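# Hang the picture frame level on the board's screw

## Task

Get the picture frame resting level on the screw with nothing else holding it: it must sit on the screw's shank (not on its head) at the point where it balances, and the display board, which is free-standing and not fixed, must still be upright without help when you finish.

## Robot and tools

Robot: two arms, left_arm and right_arm, each with a two-finger gripper. Every numeric row in a call covers both arms, even when only one moves.

Frame: a single scene frame for both arms. Origin at table-top height, halfway between the arms' nominal bases; +z up, +x out across the table, left_arm on the +y side (camera image sides do not match arm names). Reported hand positions and orientations can be a few centimetres off, worse at long reach. A BASES line, if present, gives the calibrated base locations.

Gripper: fingers point along the gripper's +z axis and separate along its y axis. end_effector_position is the point between the pads, roughly 5 mm short of the fingertips.

Row layout (16 numbers): left_arm x, y, z, qw, qx, qy, qz, opening, then right_arm in the same 8-number order. x, y, z are an absolute target position in metres in the scene frame; qw..qz an absolute target orientation quaternion, w first, same frame. Opening runs from -1 (closed) to +1 (fully open, 0.070 m); it is an absolute finger setting. To hold an orientation steady, resend your own target quaternion every time rather than the drifted one from the last result. To keep an arm still, resend its full last reported pose and desired opening.

execute_actions(actions, cameras): actions is a list of at most one item. Empty list = just look (returns state and pictures). {"rows": [...], "steps": n} = up to 15 rows, n at most 15 steps of 1/30 s; one row per step, the last repeated if rows run short; at least 5 steps. Here each target must lie within 0.6 m of that arm's last reported position along each gripper axis, or the whole call is refused. {"steps": n} alone = wait up to 300 steps counted from the previous result (your reply time included). Pictures come only with an empty list or when cameras names them; ["all"] gives every camera, an unknown name invalidates the call.

move(target, speed, blend, blocking, cameras): straight-line paths toward one 16-number row, or a list of up to 15 rows, all within a shared 10 s cap. speed is m/s per arm, 0.002 to 0.5 (default 0.25), rotation capped at twice that in rad/s; one value or one per target. blend (m) rounds corners in a list. blocking=false returns after about 0.5 s while motion continues. Paths do not avoid obstacles or the other arm; faster moves lag and overshoot more, especially with a nearly straight arm. Avoid routing close to an arm's own base (it can flip the shoulder posture). Opening changes in later list targets are applied only after the arm comes to rest there. Result adds a "move:" line: done (within 3 mm and 2 degrees), off_target, moving, held, fault, plus limits (paced = pose clipped, held = steps withheld). Neither done nor off_target tells you about contact.

wait(seconds 0 to 10, cameras): lets time pass, ends early if a move finishes. stop(cameras): brakes the current move; fingers keep moving. zoom_image(camera, region [x0,y0,x1,y1] pixels, at most 504x504): closer look at the latest image of cam_head_left, cam_head_right, cam_left_wrist or cam_right_wrist. finished_scene(scene): ends the scene irreversibly; report done=true only if the frame truly hangs level on the shank and the board stands.

Control details: each step the commanded pose is clipped to 70 mm and 16 degrees from the measured one, then solved by damped IK (position prioritised). Joints move at most 3 rad/s, needing 0.6 s to reach it. Each result is taken 5 steps before an action finishes; those steps run during your reply. Time keeps running while you think. "Hand target" shows what the controller currently drives toward. A held step is retried automatically.

Gripping: grip_measured uses the opening scale; the last Joint positions number is the opening in metres. To grasp, command about 0.05 below the reading at first contact for full force (less for gentler). Very thin parts (under ~2 mm) get reduced force. Pads give about 20 N each. Closing fully takes about 1 s; fast closes can squeeze too hard.

Cameras: cam_head_left, cam_head_right (fixed, 896x504) and two wrist cameras (896x504, posed from joint readings, may lag while moving). Calibration lines give K, distortion and T_world_to_cam in metres; fixed cameras may be off by up to about 2.3 degrees and 9 mm.

Cautions: contact torque reaching a joint limit (21.6 N m for waist, shoulder, elbow; 7.52 for the three wrist joints, whose motors manage only about 4 N m) stops that arm for 10 s. Holding loads, stretched arms or pushing at unreachable poses heat motors; MOTOR HOT appears at 65 °C, and at 80 °C the arm goes limp and drops its load for 30 to 60 s or more. The clearance check blocks arm-to-arm approaches except fingertip to fingertip but is not foolproof; arm collisions can fail the task. Avoid drops, releasing moving parts, fast impacts and hard presses; never let anything fall or be left off the table, and do not tip the loose display board. Occasional external tugs or pushes may occur.

Each tool is called after "Request:" as a command line: name --argument value for each argument, lists and objects as JSON in quotes; but a table of rows of numbers goes row by row, as --pt "numbers of a row", without its own name.

## Session

Request:
execute_actions --actions '[]' --cameras '["all"]'

Scene clock: 0.00 s of 4500.00 s.
left_arm: end_effector_position=(+0.3510, +0.5999, +0.2155) grip_measured=+0.59 end_effector_quat_wxyz=(+0.247, -0.380, +0.744, +0.491) | right_arm: end_effector_position=(+0.3748, -0.3621, +0.2306) grip_measured=+0.98 end_effector_quat_wxyz=(+0.266, -0.127, +0.954, +0.046)
Joint positions: left_arm=[0.435 2.012 -1.399 1.391 1.016 -1.325 0.056] | right_arm=[-0.326 1.505 -1.187 0.405 0.93 -0.792 0.069]
Joint torques (N m): no reading
Motor temperatures (°C): left_arm=[31 31 32 33 36 30] | right_arm=[30 30 33 35 39 32]
Hand target: left_arm +0.3510, +0.5999, +0.2155; +0.247, -0.380, +0.744, +0.491 | right_arm +0.3748, -0.3621, +0.2306; +0.266, -0.127, +0.954, +0.046

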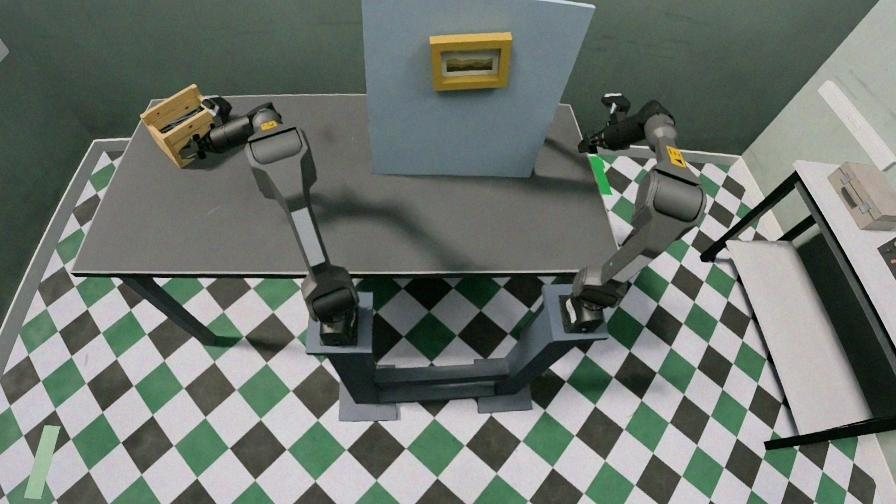

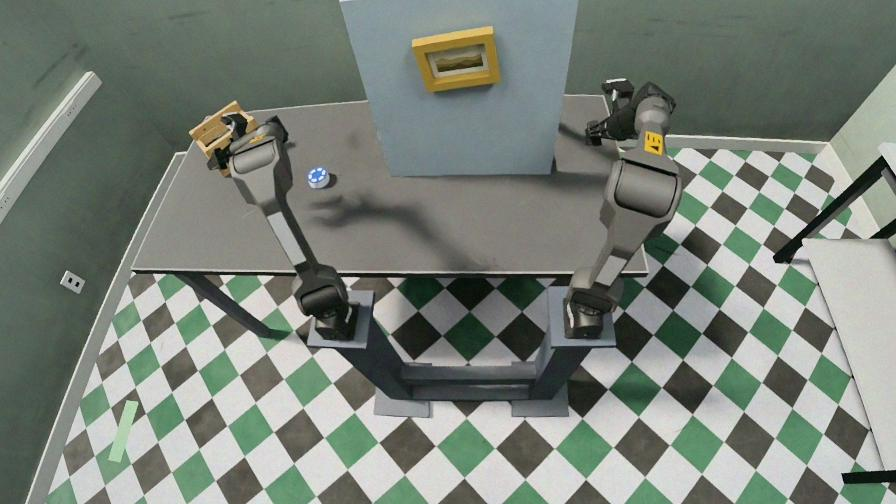

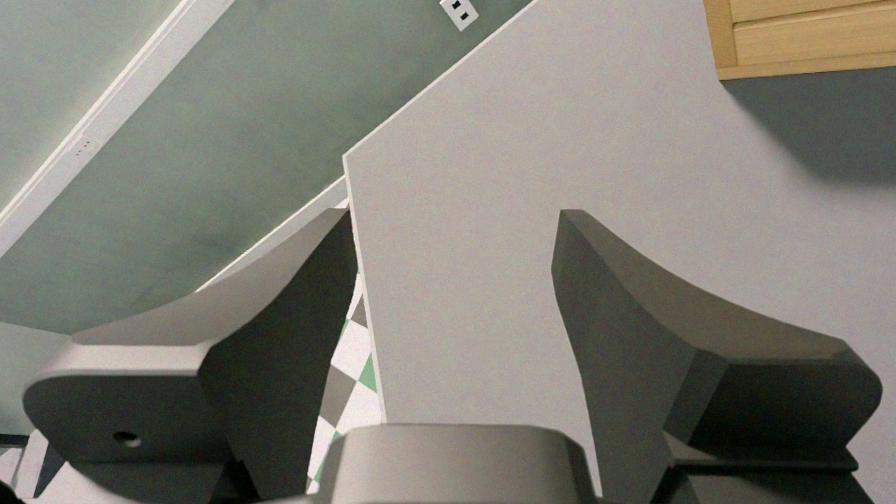

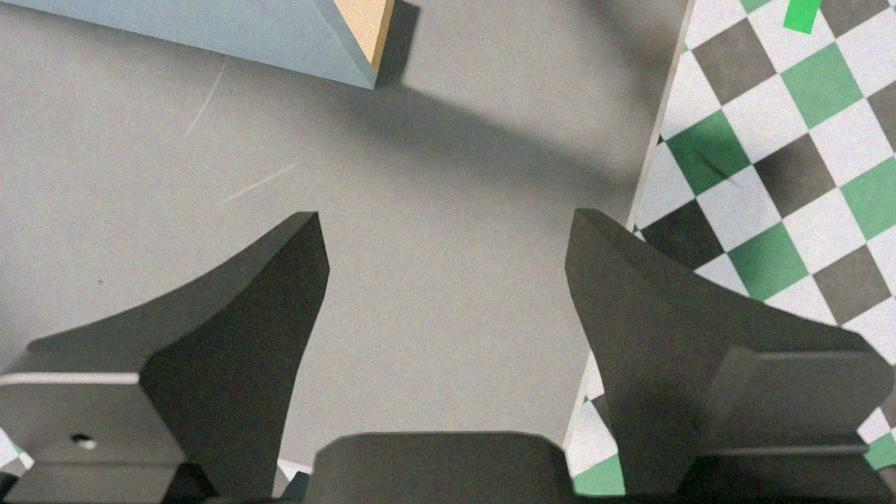

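Request:
zoom_image --camera "cam_head_left" --region '[340, 0, 620, 190]'

Request:
zoom_image --camera "cam_head_right" --region '[330, 0, 610, 190]'

Request:
zoom_image --camera "cam_head_left" --region '[400, 20, 540, 110]'

Request:
zoom_image --camera "cam_head_right" --region '[390, 10, 530, 110]'

Scaled by 1.800 from the camera's 896x504 image, which has a finer 1280x720 frame.

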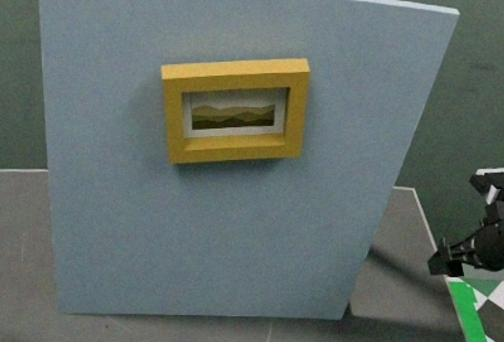

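Scaled by 1.800 from the camera's 896x504 image, which has a finer 1280x720 frame.

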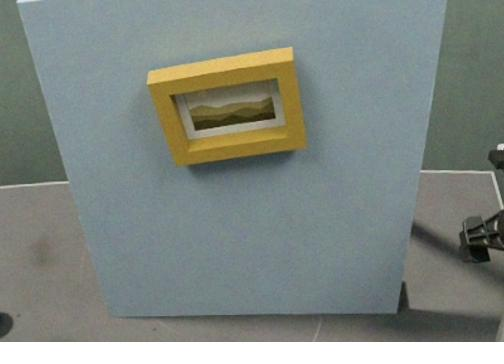

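Scaled by 3.600 from the camera's 896x504 image, which has a finer 1280x720 frame.

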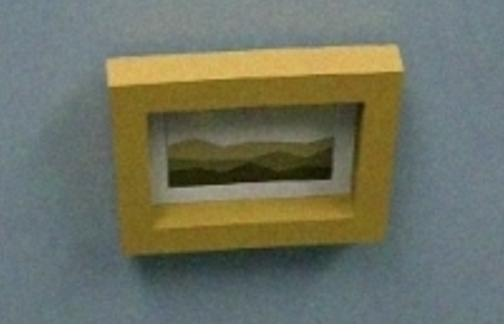

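Scaled by 3.600 from the camera's 896x504 image, which has a finer 1280x720 frame.

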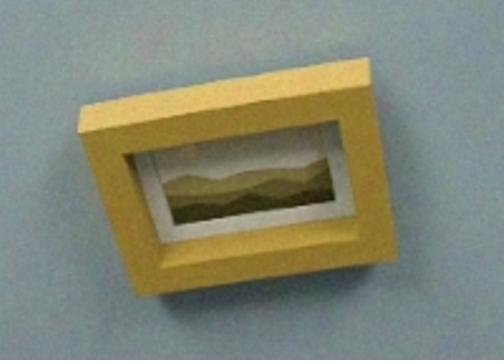

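Request:
zoom_image --camera "cam_head_left" --region '[120, 70, 320, 180]'

Request:
zoom_image --camera "cam_head_right" --region '[170, 80, 370, 200]'

Request:
zoom_image --camera "cam_right_wrist" --region '[0, 0, 504, 284]'

Scaled by 2.520 from the camera's 896x504 image, which has a finer 1280x720 frame.

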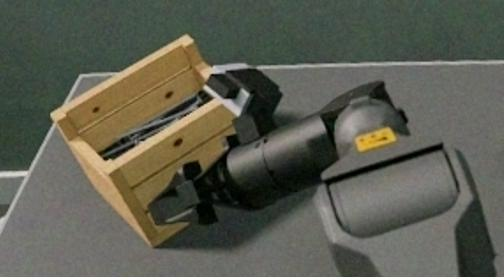

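Scaled by 2.520 from the camera's 896x504 image, which has a finer 1280x720 frame.

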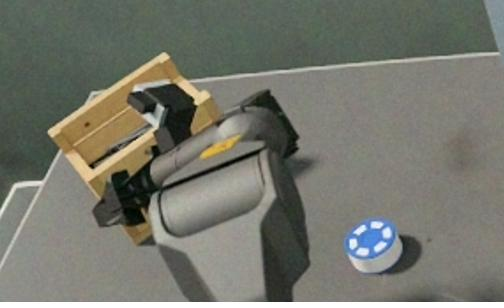

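Scaled by 1.000.

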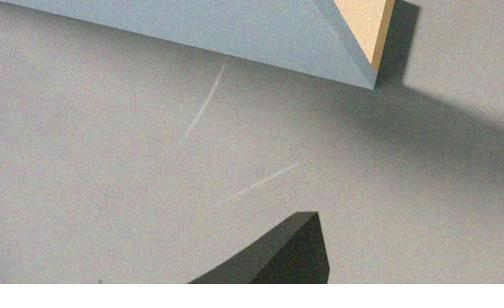

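Request:
move --target '[0.3510, 0.5999, 0.2155, 0.247, -0.380, 0.744, 0.491, 0.59, 0.38, -0.27, 0.36, 0.2418, 0.2418, 0.6645, 0.6645, 1.0]' --speed 0.25

Scene clock: 18.87 s of 4500.00 s.
left_arm: end_effector_position=(+0.3508, +0.6000, +0.2155) grip_measured=+0.59 end_effector_quat_wxyz=(+0.247, -0.380, +0.744, +0.491) | right_arm: end_effector_position=(+0.3802, -0.2695, +0.3600) grip_measured=+0.98 end_effector_quat_wxyz=(+0.285, +0.303, +0.666, +0.619)
Joint positions: left_arm=[0.435 2.013 -1.399 1.391 1.018 -1.325 0.056] | right_arm=[-0.477 1.402 -0.901 1.652 1.216 -0.421 0.069]
Joint torques (N m): left_arm=[-0.92 -7.59 -3.37 0.52 0.52 -0.08] | right_arm=[0.03 -4.77 -3.8 0.82 0.2 -0.01]
Motor temperatures (°C): left_arm=[31 32 33 33 36 30] | right_arm=[30 31 34 35 39 32]
Hand target: left_arm +0.3510, +0.5999, +0.2155; +0.247, -0.380, +0.744, +0.491 | right_arm +0.3802, -0.2696, +0.3600; +0.285, +0.303, +0.666, +0.619
Off the commanded pose: left_arm 0.000 m, 0 deg | right_arm 0.001 m, 10 deg.
joint sent to its limit (right arm) — joint 5 (wrist pitch), upper limit.
Kept back: nothing.
move: off_target (right_arm)
camera_calibration:
cam_left_wrist: T_world_to_cam=[[0.800828, -0.211141, -0.560441, -0.0299425], [-0.482033, -0.782587, -0.393956, 0.724194], [-0.355414, 0.585642, -0.728494, 0.0520087], [0, 0, 0, 1]] pos_world=[0.391549, 0.529965, 0.306408]
cam_right_wrist: T_world_to_cam=[[-0.0827637, -0.0270712, -0.996201, 0.383473], [-0.976411, 0.202242, 0.0756238, 0.392199], [0.199426, 0.978961, -0.0431709, 0.321904], [0, 0, 0, 1]] pos_world=[0.350489, -0.384069, 0.366254]

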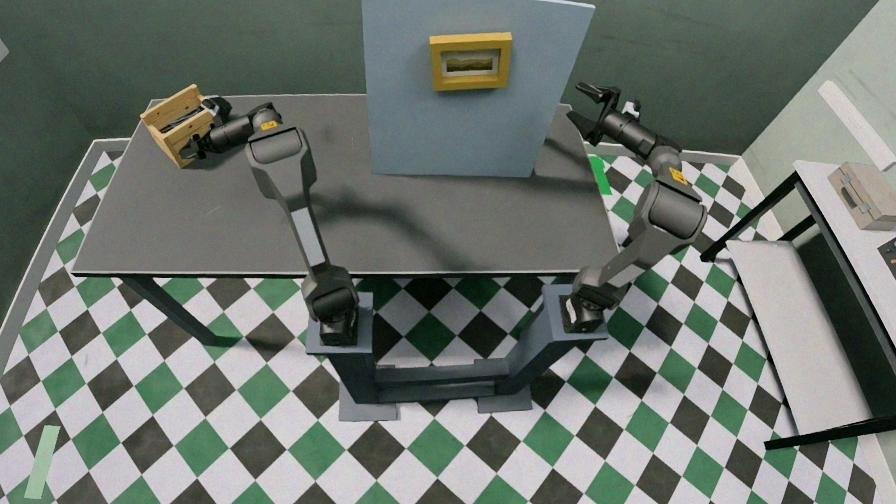

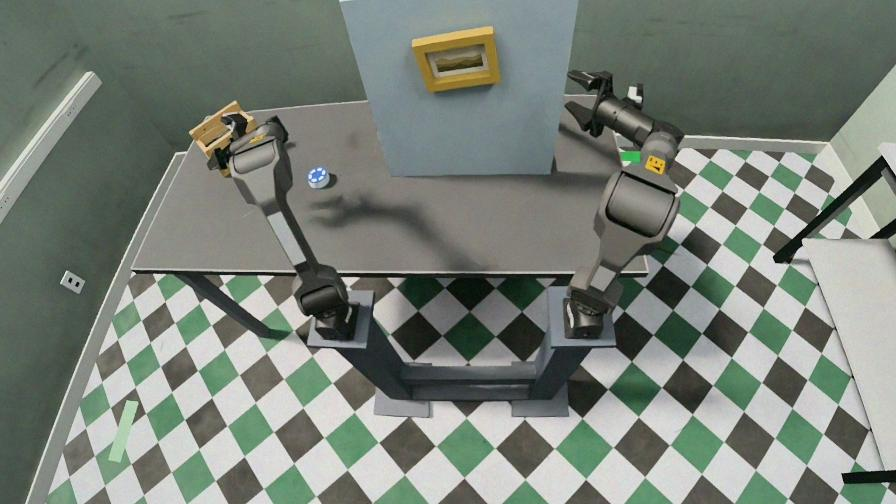

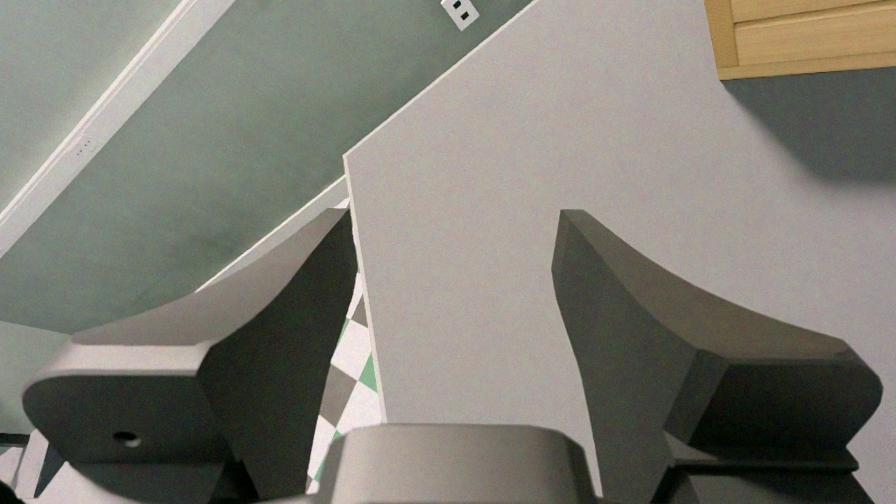

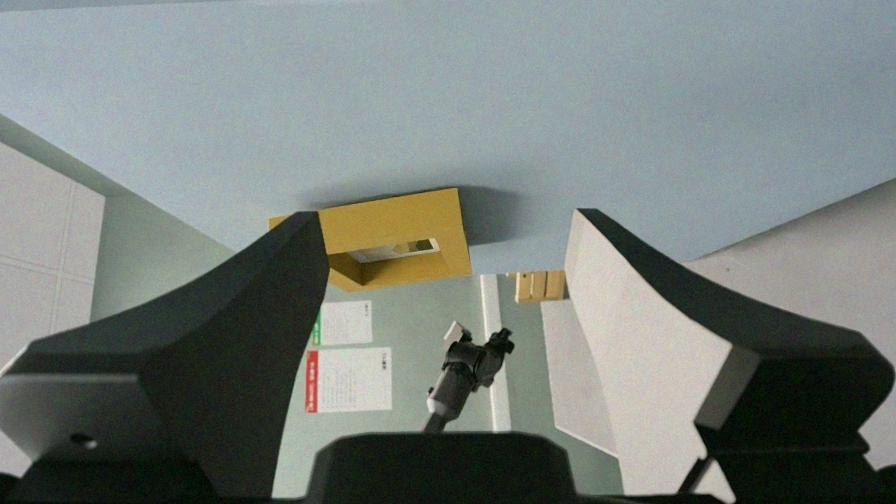

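Request:
zoom_image --camera "cam_right_wrist" --region '[250, 150, 600, 310]'

Scaled by 1.440 from the camera's 896x504 image, which has a finer 1280x720 frame.

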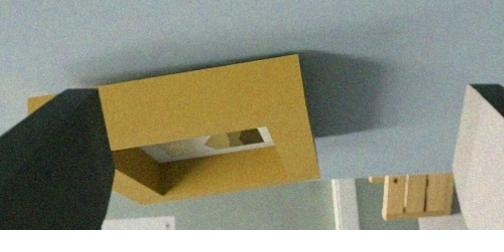

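Request:
zoom_image --camera "cam_head_left" --region '[550, 70, 690, 160]'

Request:
zoom_image --camera "cam_head_right" --region '[550, 60, 690, 150]'

Scaled by 3.600 from the camera's 896x504 image, which has a finer 1280x720 frame.

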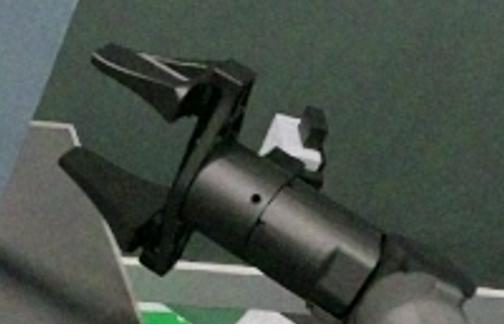

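Scaled by 3.600 from the camera's 896x504 image, which has a finer 1280x720 frame.

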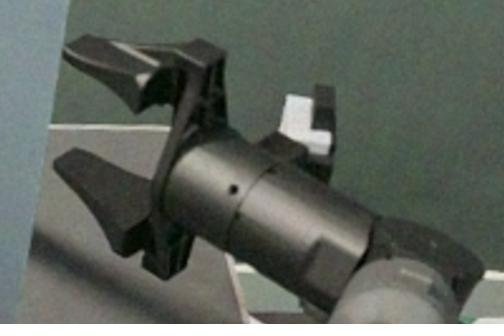

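Request:
zoom_image --camera "cam_right_wrist" --region '[0, 90, 350, 310]'

Request:
zoom_image --camera "cam_right_wrist" --region '[440, 150, 790, 310]'

Scaled by 1.440 from the camera's 896x504 image, which has a finer 1280x720 frame.

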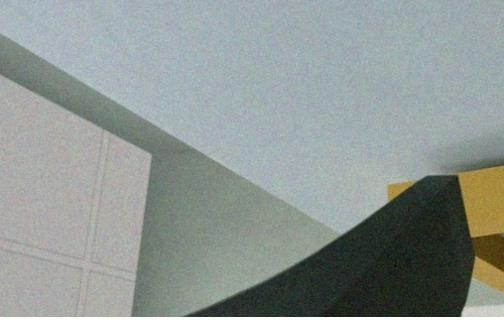

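Scaled by 1.440 from the camera's 896x504 image, which has a finer 1280x720 frame.

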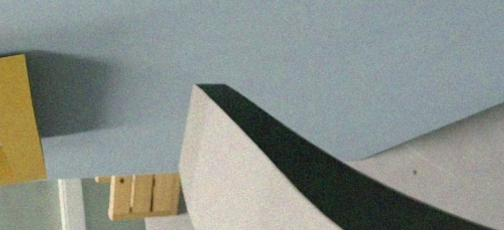

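Request:
move --target '[0.3510, 0.5999, 0.2155, 0.247, -0.380, 0.744, 0.491, 0.59, 0.35, -0.06, 0.335, 0.4401, 0.3679, 0.6284, 0.5254, 1.0]' --speed 0.2

Scene clock: 31.33 s of 4500.00 s.
left_arm: end_effector_position=(+0.3508, +0.6000, +0.2155) grip_measured=+0.59 end_effector_quat_wxyz=(+0.247, -0.380, +0.744, +0.491) | right_arm: end_effector_position=(+0.3500, -0.0600, +0.3349) grip_measured=+0.98 end_effector_quat_wxyz=(+0.440, +0.368, +0.628, +0.525)
Joint positions: left_arm=[0.435 2.013 -1.399 1.391 1.018 -1.325 0.056] | right_arm=[0.942 1.386 -0.768 0.97 -0.717 0.61 0.069]
Joint torques (N m): left_arm=[-0.52 -7.63 -3.09 0.6 0.46 -0.1] | right_arm=[-0.42 -3.52 -3.88 -0.58 -0.57 -0.21]
Motor temperatures (°C): left_arm=[31 33 33 33 36 30] | right_arm=[30 31 34 35 39 32]
Hand target: left_arm +0.3510, +0.5999, +0.2155; +0.247, -0.380, +0.744, +0.491 | right_arm +0.3500, -0.0600, +0.3350; +0.440, +0.368, +0.628, +0.525
Off the commanded pose: left_arm 0.000 m, 0 deg | right_arm 0.000 m, 0 deg.
Kept back: nothing.
move: done; limits=paced
camera_calibration:
cam_left_wrist: T_world_to_cam=[[0.800828, -0.211141, -0.560441, -0.0299425], [-0.482033, -0.782587, -0.393956, 0.724194], [-0.355414, 0.585642, -0.728494, 0.0520087], [0, 0, 0, 1]] pos_world=[0.391549, 0.529965, 0.306408]
cam_right_wrist: T_world_to_cam=[[-0.0229886, -0.144261, -0.989273, 0.331324], [-0.844032, 0.533133, -0.0581306, 0.34054], [0.5358, 0.833642, -0.134017, 0.0257117], [0, 0, 0, 1]] pos_world=[0.281267, -0.155191, 0.351011]

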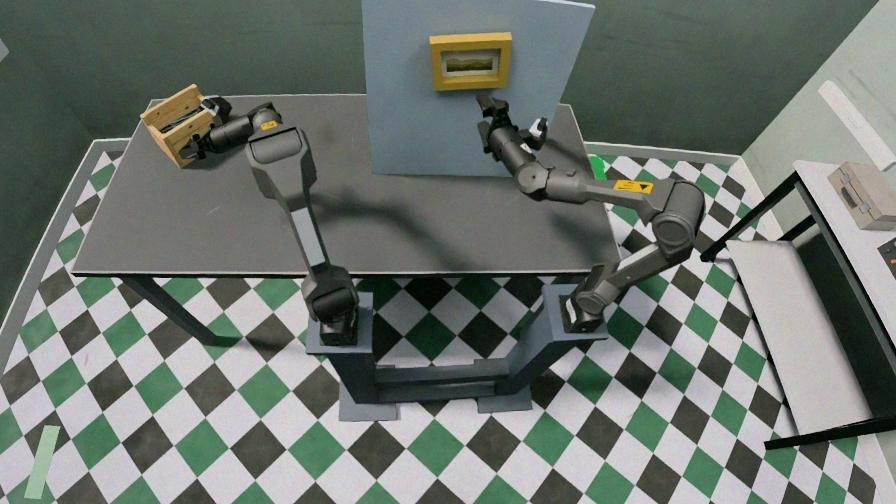

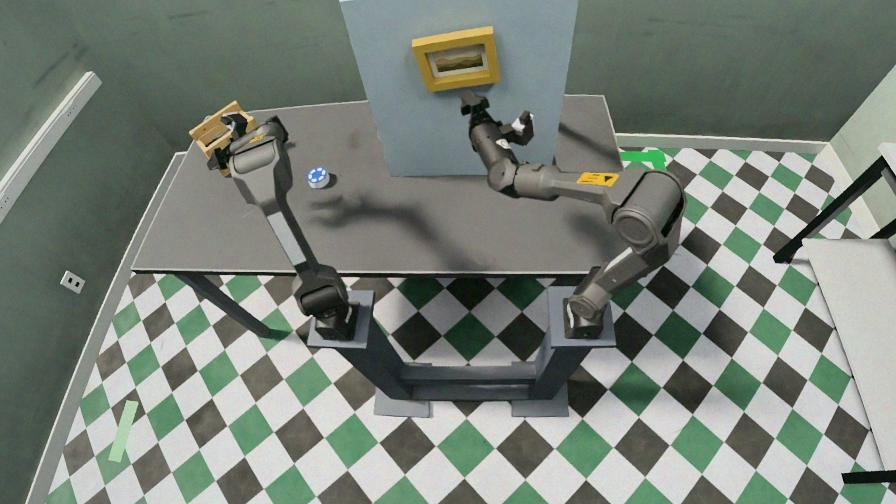

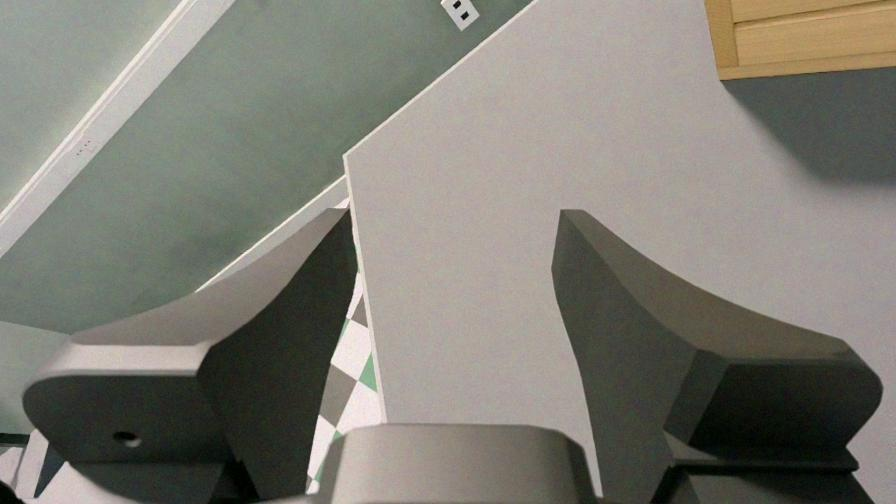

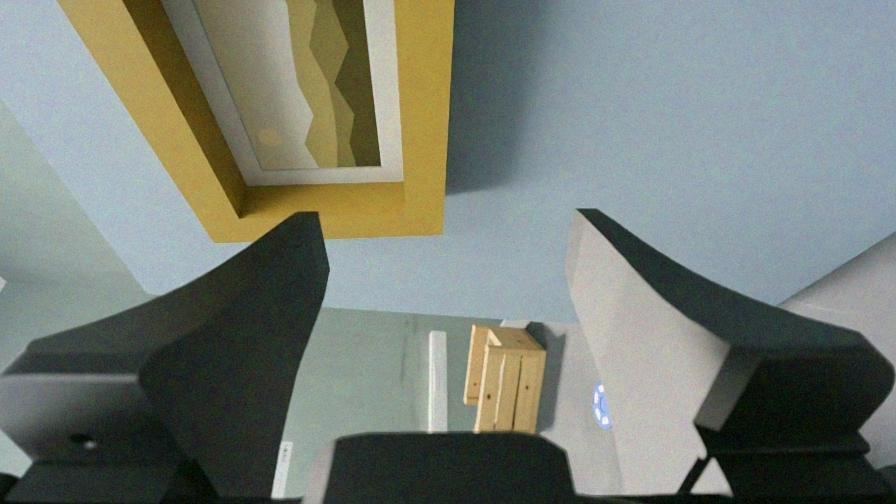

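Request:
zoom_image --camera "cam_head_left" --region '[410, 20, 550, 130]'

Request:
zoom_image --camera "cam_head_right" --region '[400, 15, 540, 125]'

Scaled by 3.600 from the camera's 896x504 image, which has a finer 1280x720 frame.

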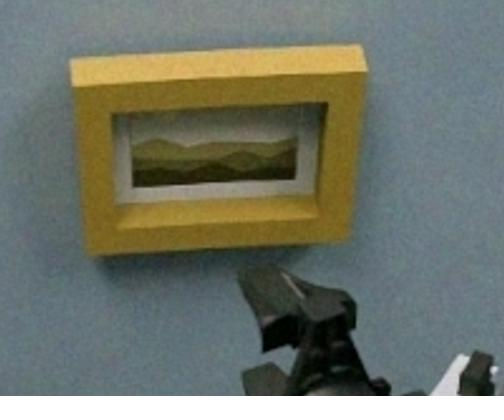

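Scaled by 3.600 from the camera's 896x504 image, which has a finer 1280x720 frame.

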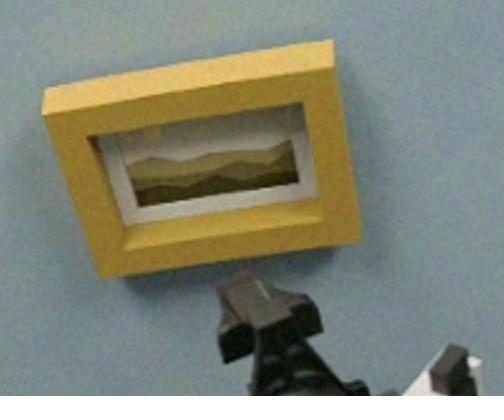

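Request:
move --target '[0.3510, 0.5999, 0.2155, 0.247, -0.380, 0.744, 0.491, 0.59, 0.385, -0.043, 0.343, 0.4329, 0.3763, 0.6182, 0.5374, 1.0]' --speed 0.1 --cameras '["cam_head_left", "cam_head_right", "cam_right_wrist"]'

Request:
zoom_image --camera "cam_head_left" --region '[410, 20, 550, 130]'

Request:
zoom_image --camera "cam_head_right" --region '[400, 15, 540, 125]'

Scene clock: 35.00 s of 4500.00 s.
left_arm: end_effector_position=(+0.3508, +0.6000, +0.2155) grip_measured=+0.59 end_effector_quat_wxyz=(+0.247, -0.380, +0.744, +0.491) | right_arm: end_effector_position=(+0.3854, -0.0427, +0.3433) grip_measured=+0.98 end_effector_quat_wxyz=(+0.433, +0.376, +0.618, +0.538)
Joint positions: left_arm=[0.435 2.013 -1.399 1.391 1.018 -1.325 0.056] | right_arm=[0.869 1.501 -0.908 0.895 -0.66 0.687 0.069]
Joint torques (N m): left_arm=[-0.56 -7.93 -2.96 0.6 0.39 -0.04] | right_arm=[0.67 -6.11 -3.48 -0.52 -0.66 -0.12]
Motor temperatures (°C): left_arm=[31 33 33 33 36 30] | right_arm=[30 31 34 35 39 32]
Hand target: left_arm +0.3510, +0.5999, +0.2155; +0.247, -0.380, +0.744, +0.491 | right_arm +0.3850, -0.0430, +0.3430; +0.433, +0.376, +0.618, +0.537
Off the commanded pose: left_arm 0.000 m, 0 deg | right_arm 0.001 m, 0 deg.
Kept back: nothing.
move: done
camera_calibration:
cam_right_wrist: T_world_to_cam=[[-0.0220186, -0.106029, -0.994119, 0.345843], [-0.844068, 0.534862, -0.038351, 0.355042], [0.535783, 0.83826, -0.101272, -0.0175549], [0, 0, 0, 1]] pos_world=[0.316701, -0.138514, 0.355648]
Images, in order (width x height): cam_head_left 896x504, cam_head_right 896x504, cam_right_wrist 896x504.

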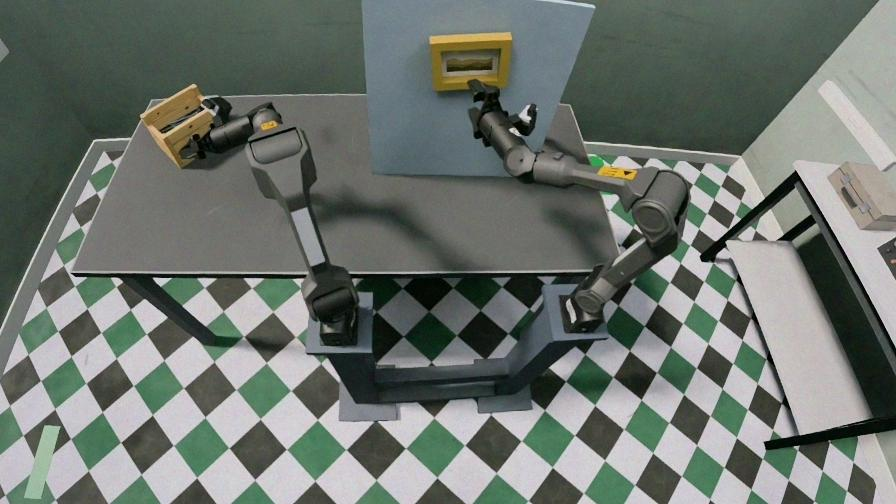

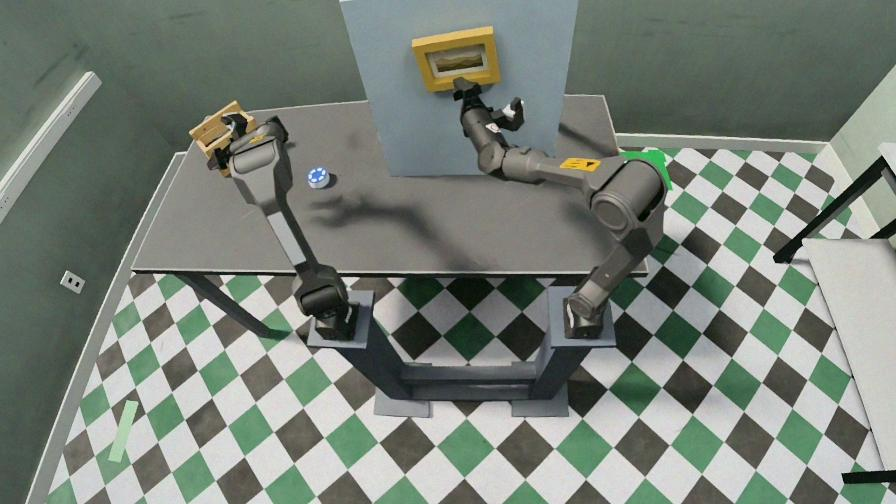

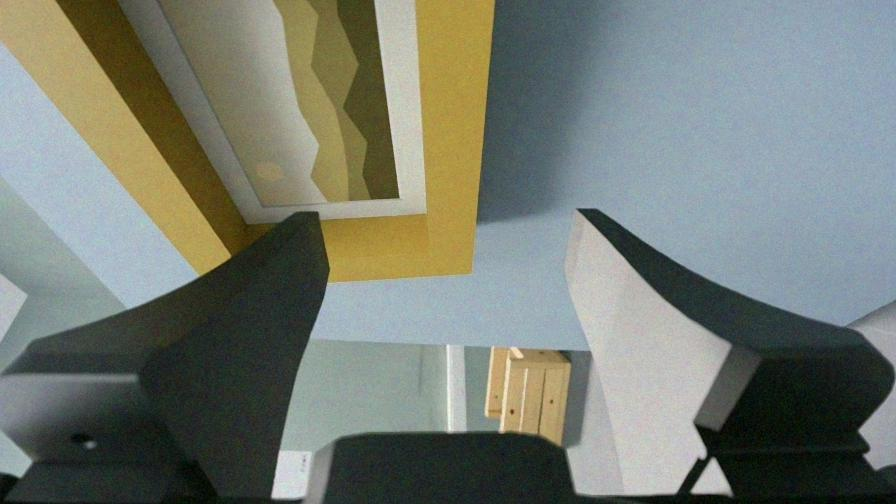

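Scaled by 3.600 from the camera's 896x504 image, which has a finer 1280x720 frame.

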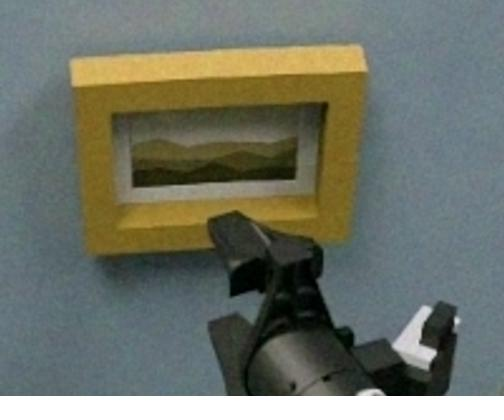

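Scaled by 3.600 from the camera's 896x504 image, which has a finer 1280x720 frame.

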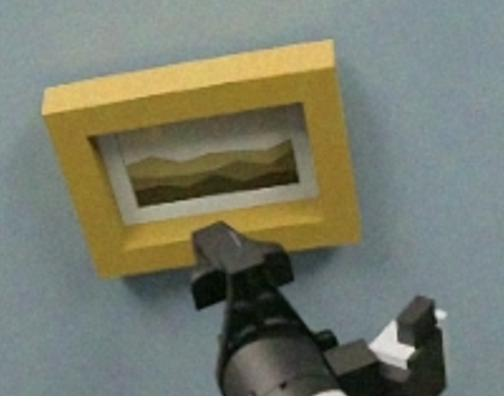

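Request:
move --target '[0.3510, 0.5999, 0.2155, 0.247, -0.380, 0.744, 0.491, 0.59, 0.408, -0.043, 0.3405, 0.4329, 0.3763, 0.6182, 0.5374, 1.0]' --speed 0.06 --cameras '["cam_head_left", "cam_head_right", "cam_right_wrist"]'

Request:
zoom_image --camera "cam_head_left" --region '[410, 20, 550, 130]'

Request:
zoom_image --camera "cam_head_right" --region '[400, 15, 540, 125]'

Scene clock: 37.37 s of 4500.00 s.
left_arm: end_effector_position=(+0.3508, +0.6000, +0.2155) grip_measured=+0.59 end_effector_quat_wxyz=(+0.247, -0.380, +0.744, +0.491) | right_arm: end_effector_position=(+0.4083, -0.0430, +0.3405) grip_measured=+0.98 end_effector_quat_wxyz=(+0.433, +0.376, +0.618, +0.537)
Joint positions: left_arm=[0.435 2.013 -1.399 1.391 1.018 -1.325 0.056] | right_arm=[0.804 1.558 -0.96 0.808 -0.62 0.756 0.069]
Joint torques (N m): left_arm=[-0.55 -7.71 -2.85 0.66 0.39 -0.04] | right_arm=[0.76 -5.88 -4.1 -0.46 -0.66 -0.19]
Motor temperatures (°C): left_arm=[31 33 33 33 36 30] | right_arm=[30 31 34 35 39 32]
Hand target: left_arm +0.3510, +0.5999, +0.2155; +0.247, -0.380, +0.744, +0.491 | right_arm +0.4080, -0.0430, +0.3405; +0.433, +0.376, +0.618, +0.537
Off the commanded pose: left_arm 0.000 m, 0 deg | right_arm 0.000 m, 0 deg.
Kept back: nothing.
move: done
camera_calibration:
cam_right_wrist: T_world_to_cam=[[-0.0223638, -0.106586, -0.994052, 0.343639], [-0.843979, 0.535002, -0.0383772, 0.374403], [0.53591, 0.838101, -0.101921, -0.0296825], [0, 0, 0, 1]] pos_world=[0.339581, -0.138802, 0.352938]
Images, in order (width x height): cam_head_left 896x504, cam_head_right 896x504, cam_right_wrist 896x504.

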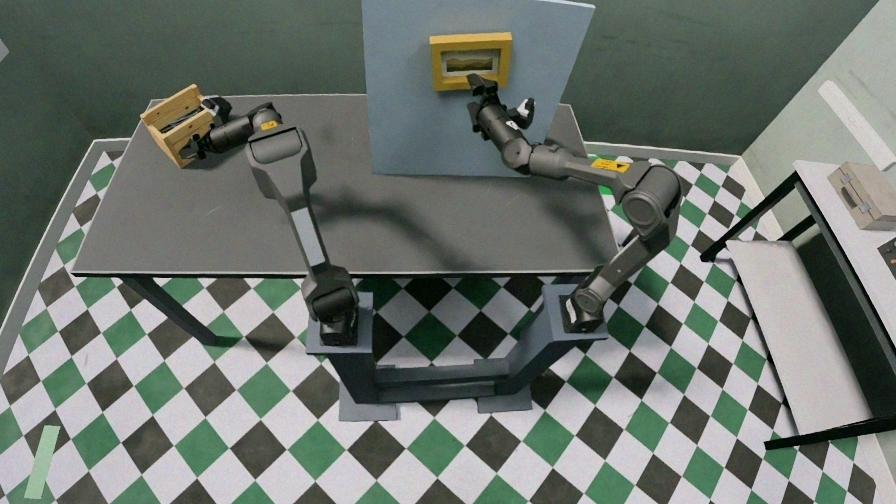

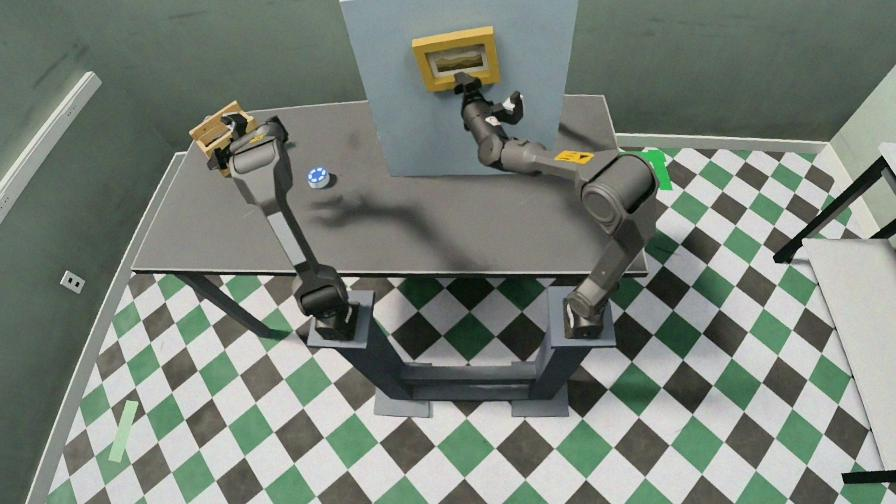

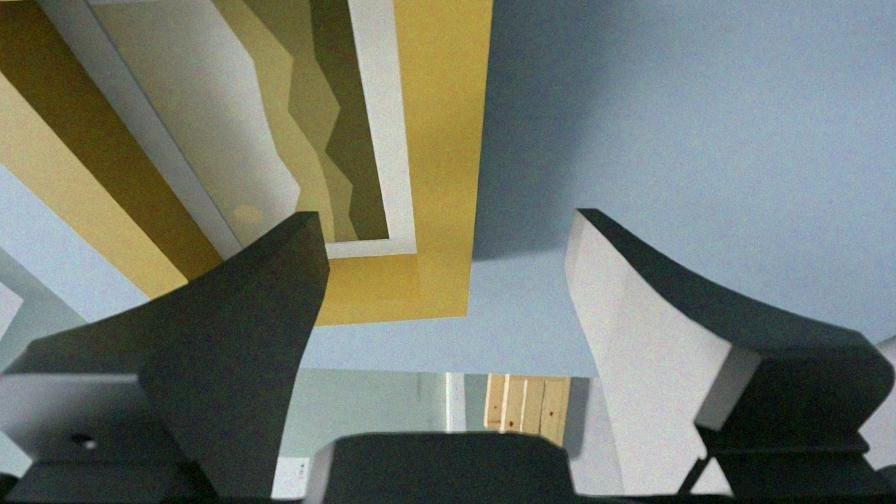

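Scaled by 3.600 from the camera's 896x504 image, which has a finer 1280x720 frame.

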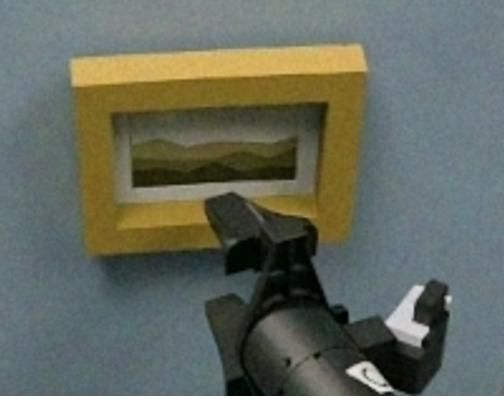

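Scaled by 3.600 from the camera's 896x504 image, which has a finer 1280x720 frame.

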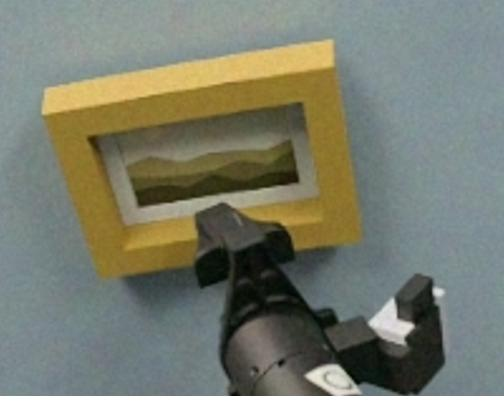

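Request:
move --target '[0.3510, 0.5999, 0.2155, 0.247, -0.380, 0.744, 0.491, 0.59, 0.424, -0.043, 0.3405, 0.4329, 0.3763, 0.6182, 0.5374, 1.0]' --speed 0.04 --cameras '["cam_head_left", "cam_head_right", "cam_right_wrist"]'

Request:
zoom_image --camera "cam_head_left" --region '[410, 20, 550, 130]'

Request:
zoom_image --camera "cam_head_right" --region '[400, 15, 540, 125]'

Scene clock: 39.47 s of 4500.00 s.
left_arm: end_effector_position=(+0.3508, +0.6000, +0.2155) grip_measured=+0.59 end_effector_quat_wxyz=(+0.247, -0.380, +0.744, +0.491) | right_arm: end_effector_position=(+0.4242, -0.0430, +0.3406) grip_measured=+0.98 end_effector_quat_wxyz=(+0.433, +0.376, +0.618, +0.537)
Joint positions: left_arm=[0.435 2.013 -1.399 1.391 1.018 -1.325 0.056] | right_arm=[0.764 1.596 -1.005 0.759 -0.59 0.791 0.069]
Joint torques (N m): left_arm=[-0.53 -7.84 -2.9 0.66 0.34 -0.03] | right_arm=[0.5 -5.87 -4.16 -0.42 -0.65 -0.02]
Motor temperatures (°C): left_arm=[31 33 33 33 36 30] | right_arm=[30 31 34 35 39 32]
Hand target: left_arm +0.3510, +0.5999, +0.2155; +0.247, -0.380, +0.744, +0.491 | right_arm +0.4240, -0.0430, +0.3405; +0.433, +0.376, +0.618, +0.537
Off the commanded pose: left_arm 0.000 m, 0 deg | right_arm 0.000 m, 0 deg.
Kept back: nothing.
move: done
camera_calibration:
cam_right_wrist: T_world_to_cam=[[-0.0222417, -0.106505, -0.994063, 0.344061], [-0.844062, 0.534868, -0.0384206, 0.387808], [0.535785, 0.838196, -0.101793, -0.0382213], [0, 0, 0, 1]] pos_world=[0.355464, -0.138745, 0.353027]
Images, in order (width x height): cam_head_left 896x504, cam_head_right 896x504, cam_right_wrist 896x504.

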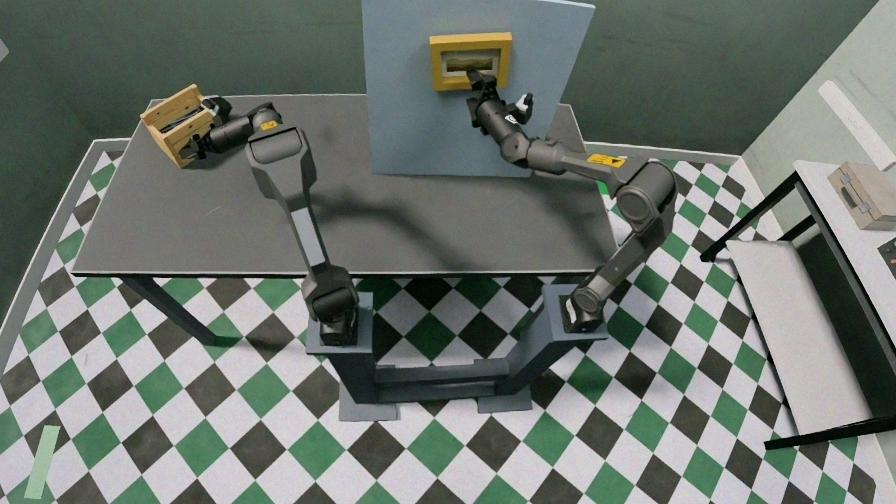

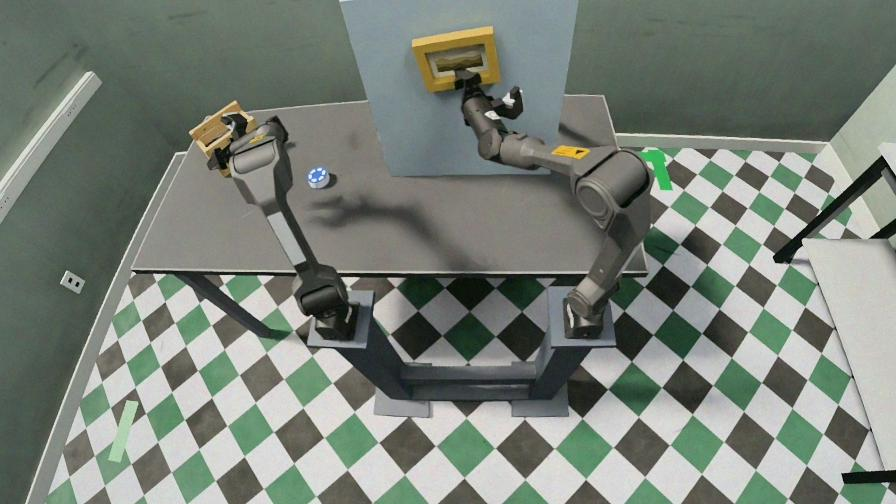

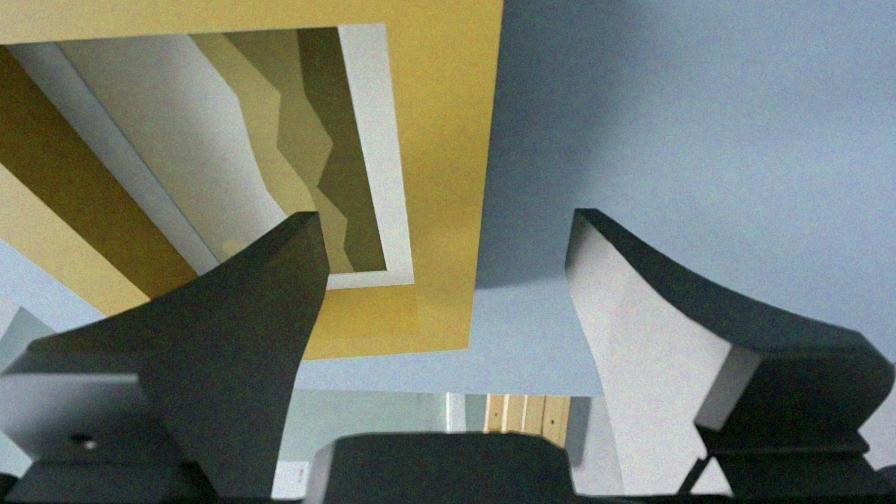

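Scaled by 3.600 from the camera's 896x504 image, which has a finer 1280x720 frame.

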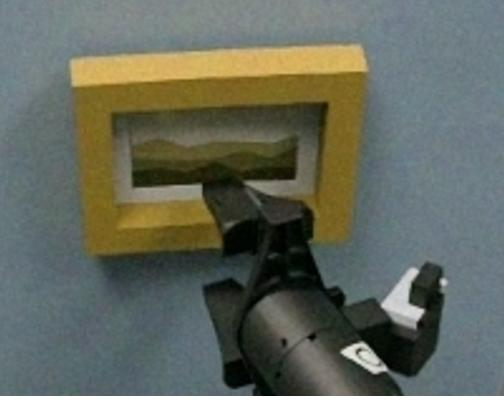

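Scaled by 3.600 from the camera's 896x504 image, which has a finer 1280x720 frame.

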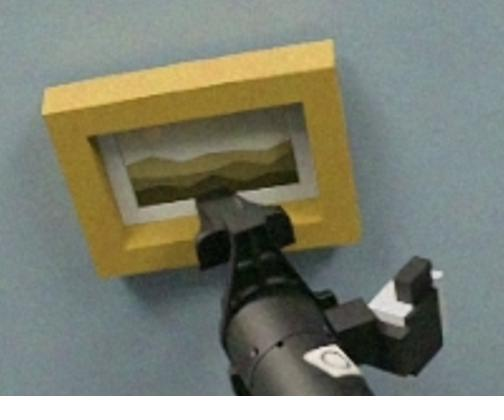

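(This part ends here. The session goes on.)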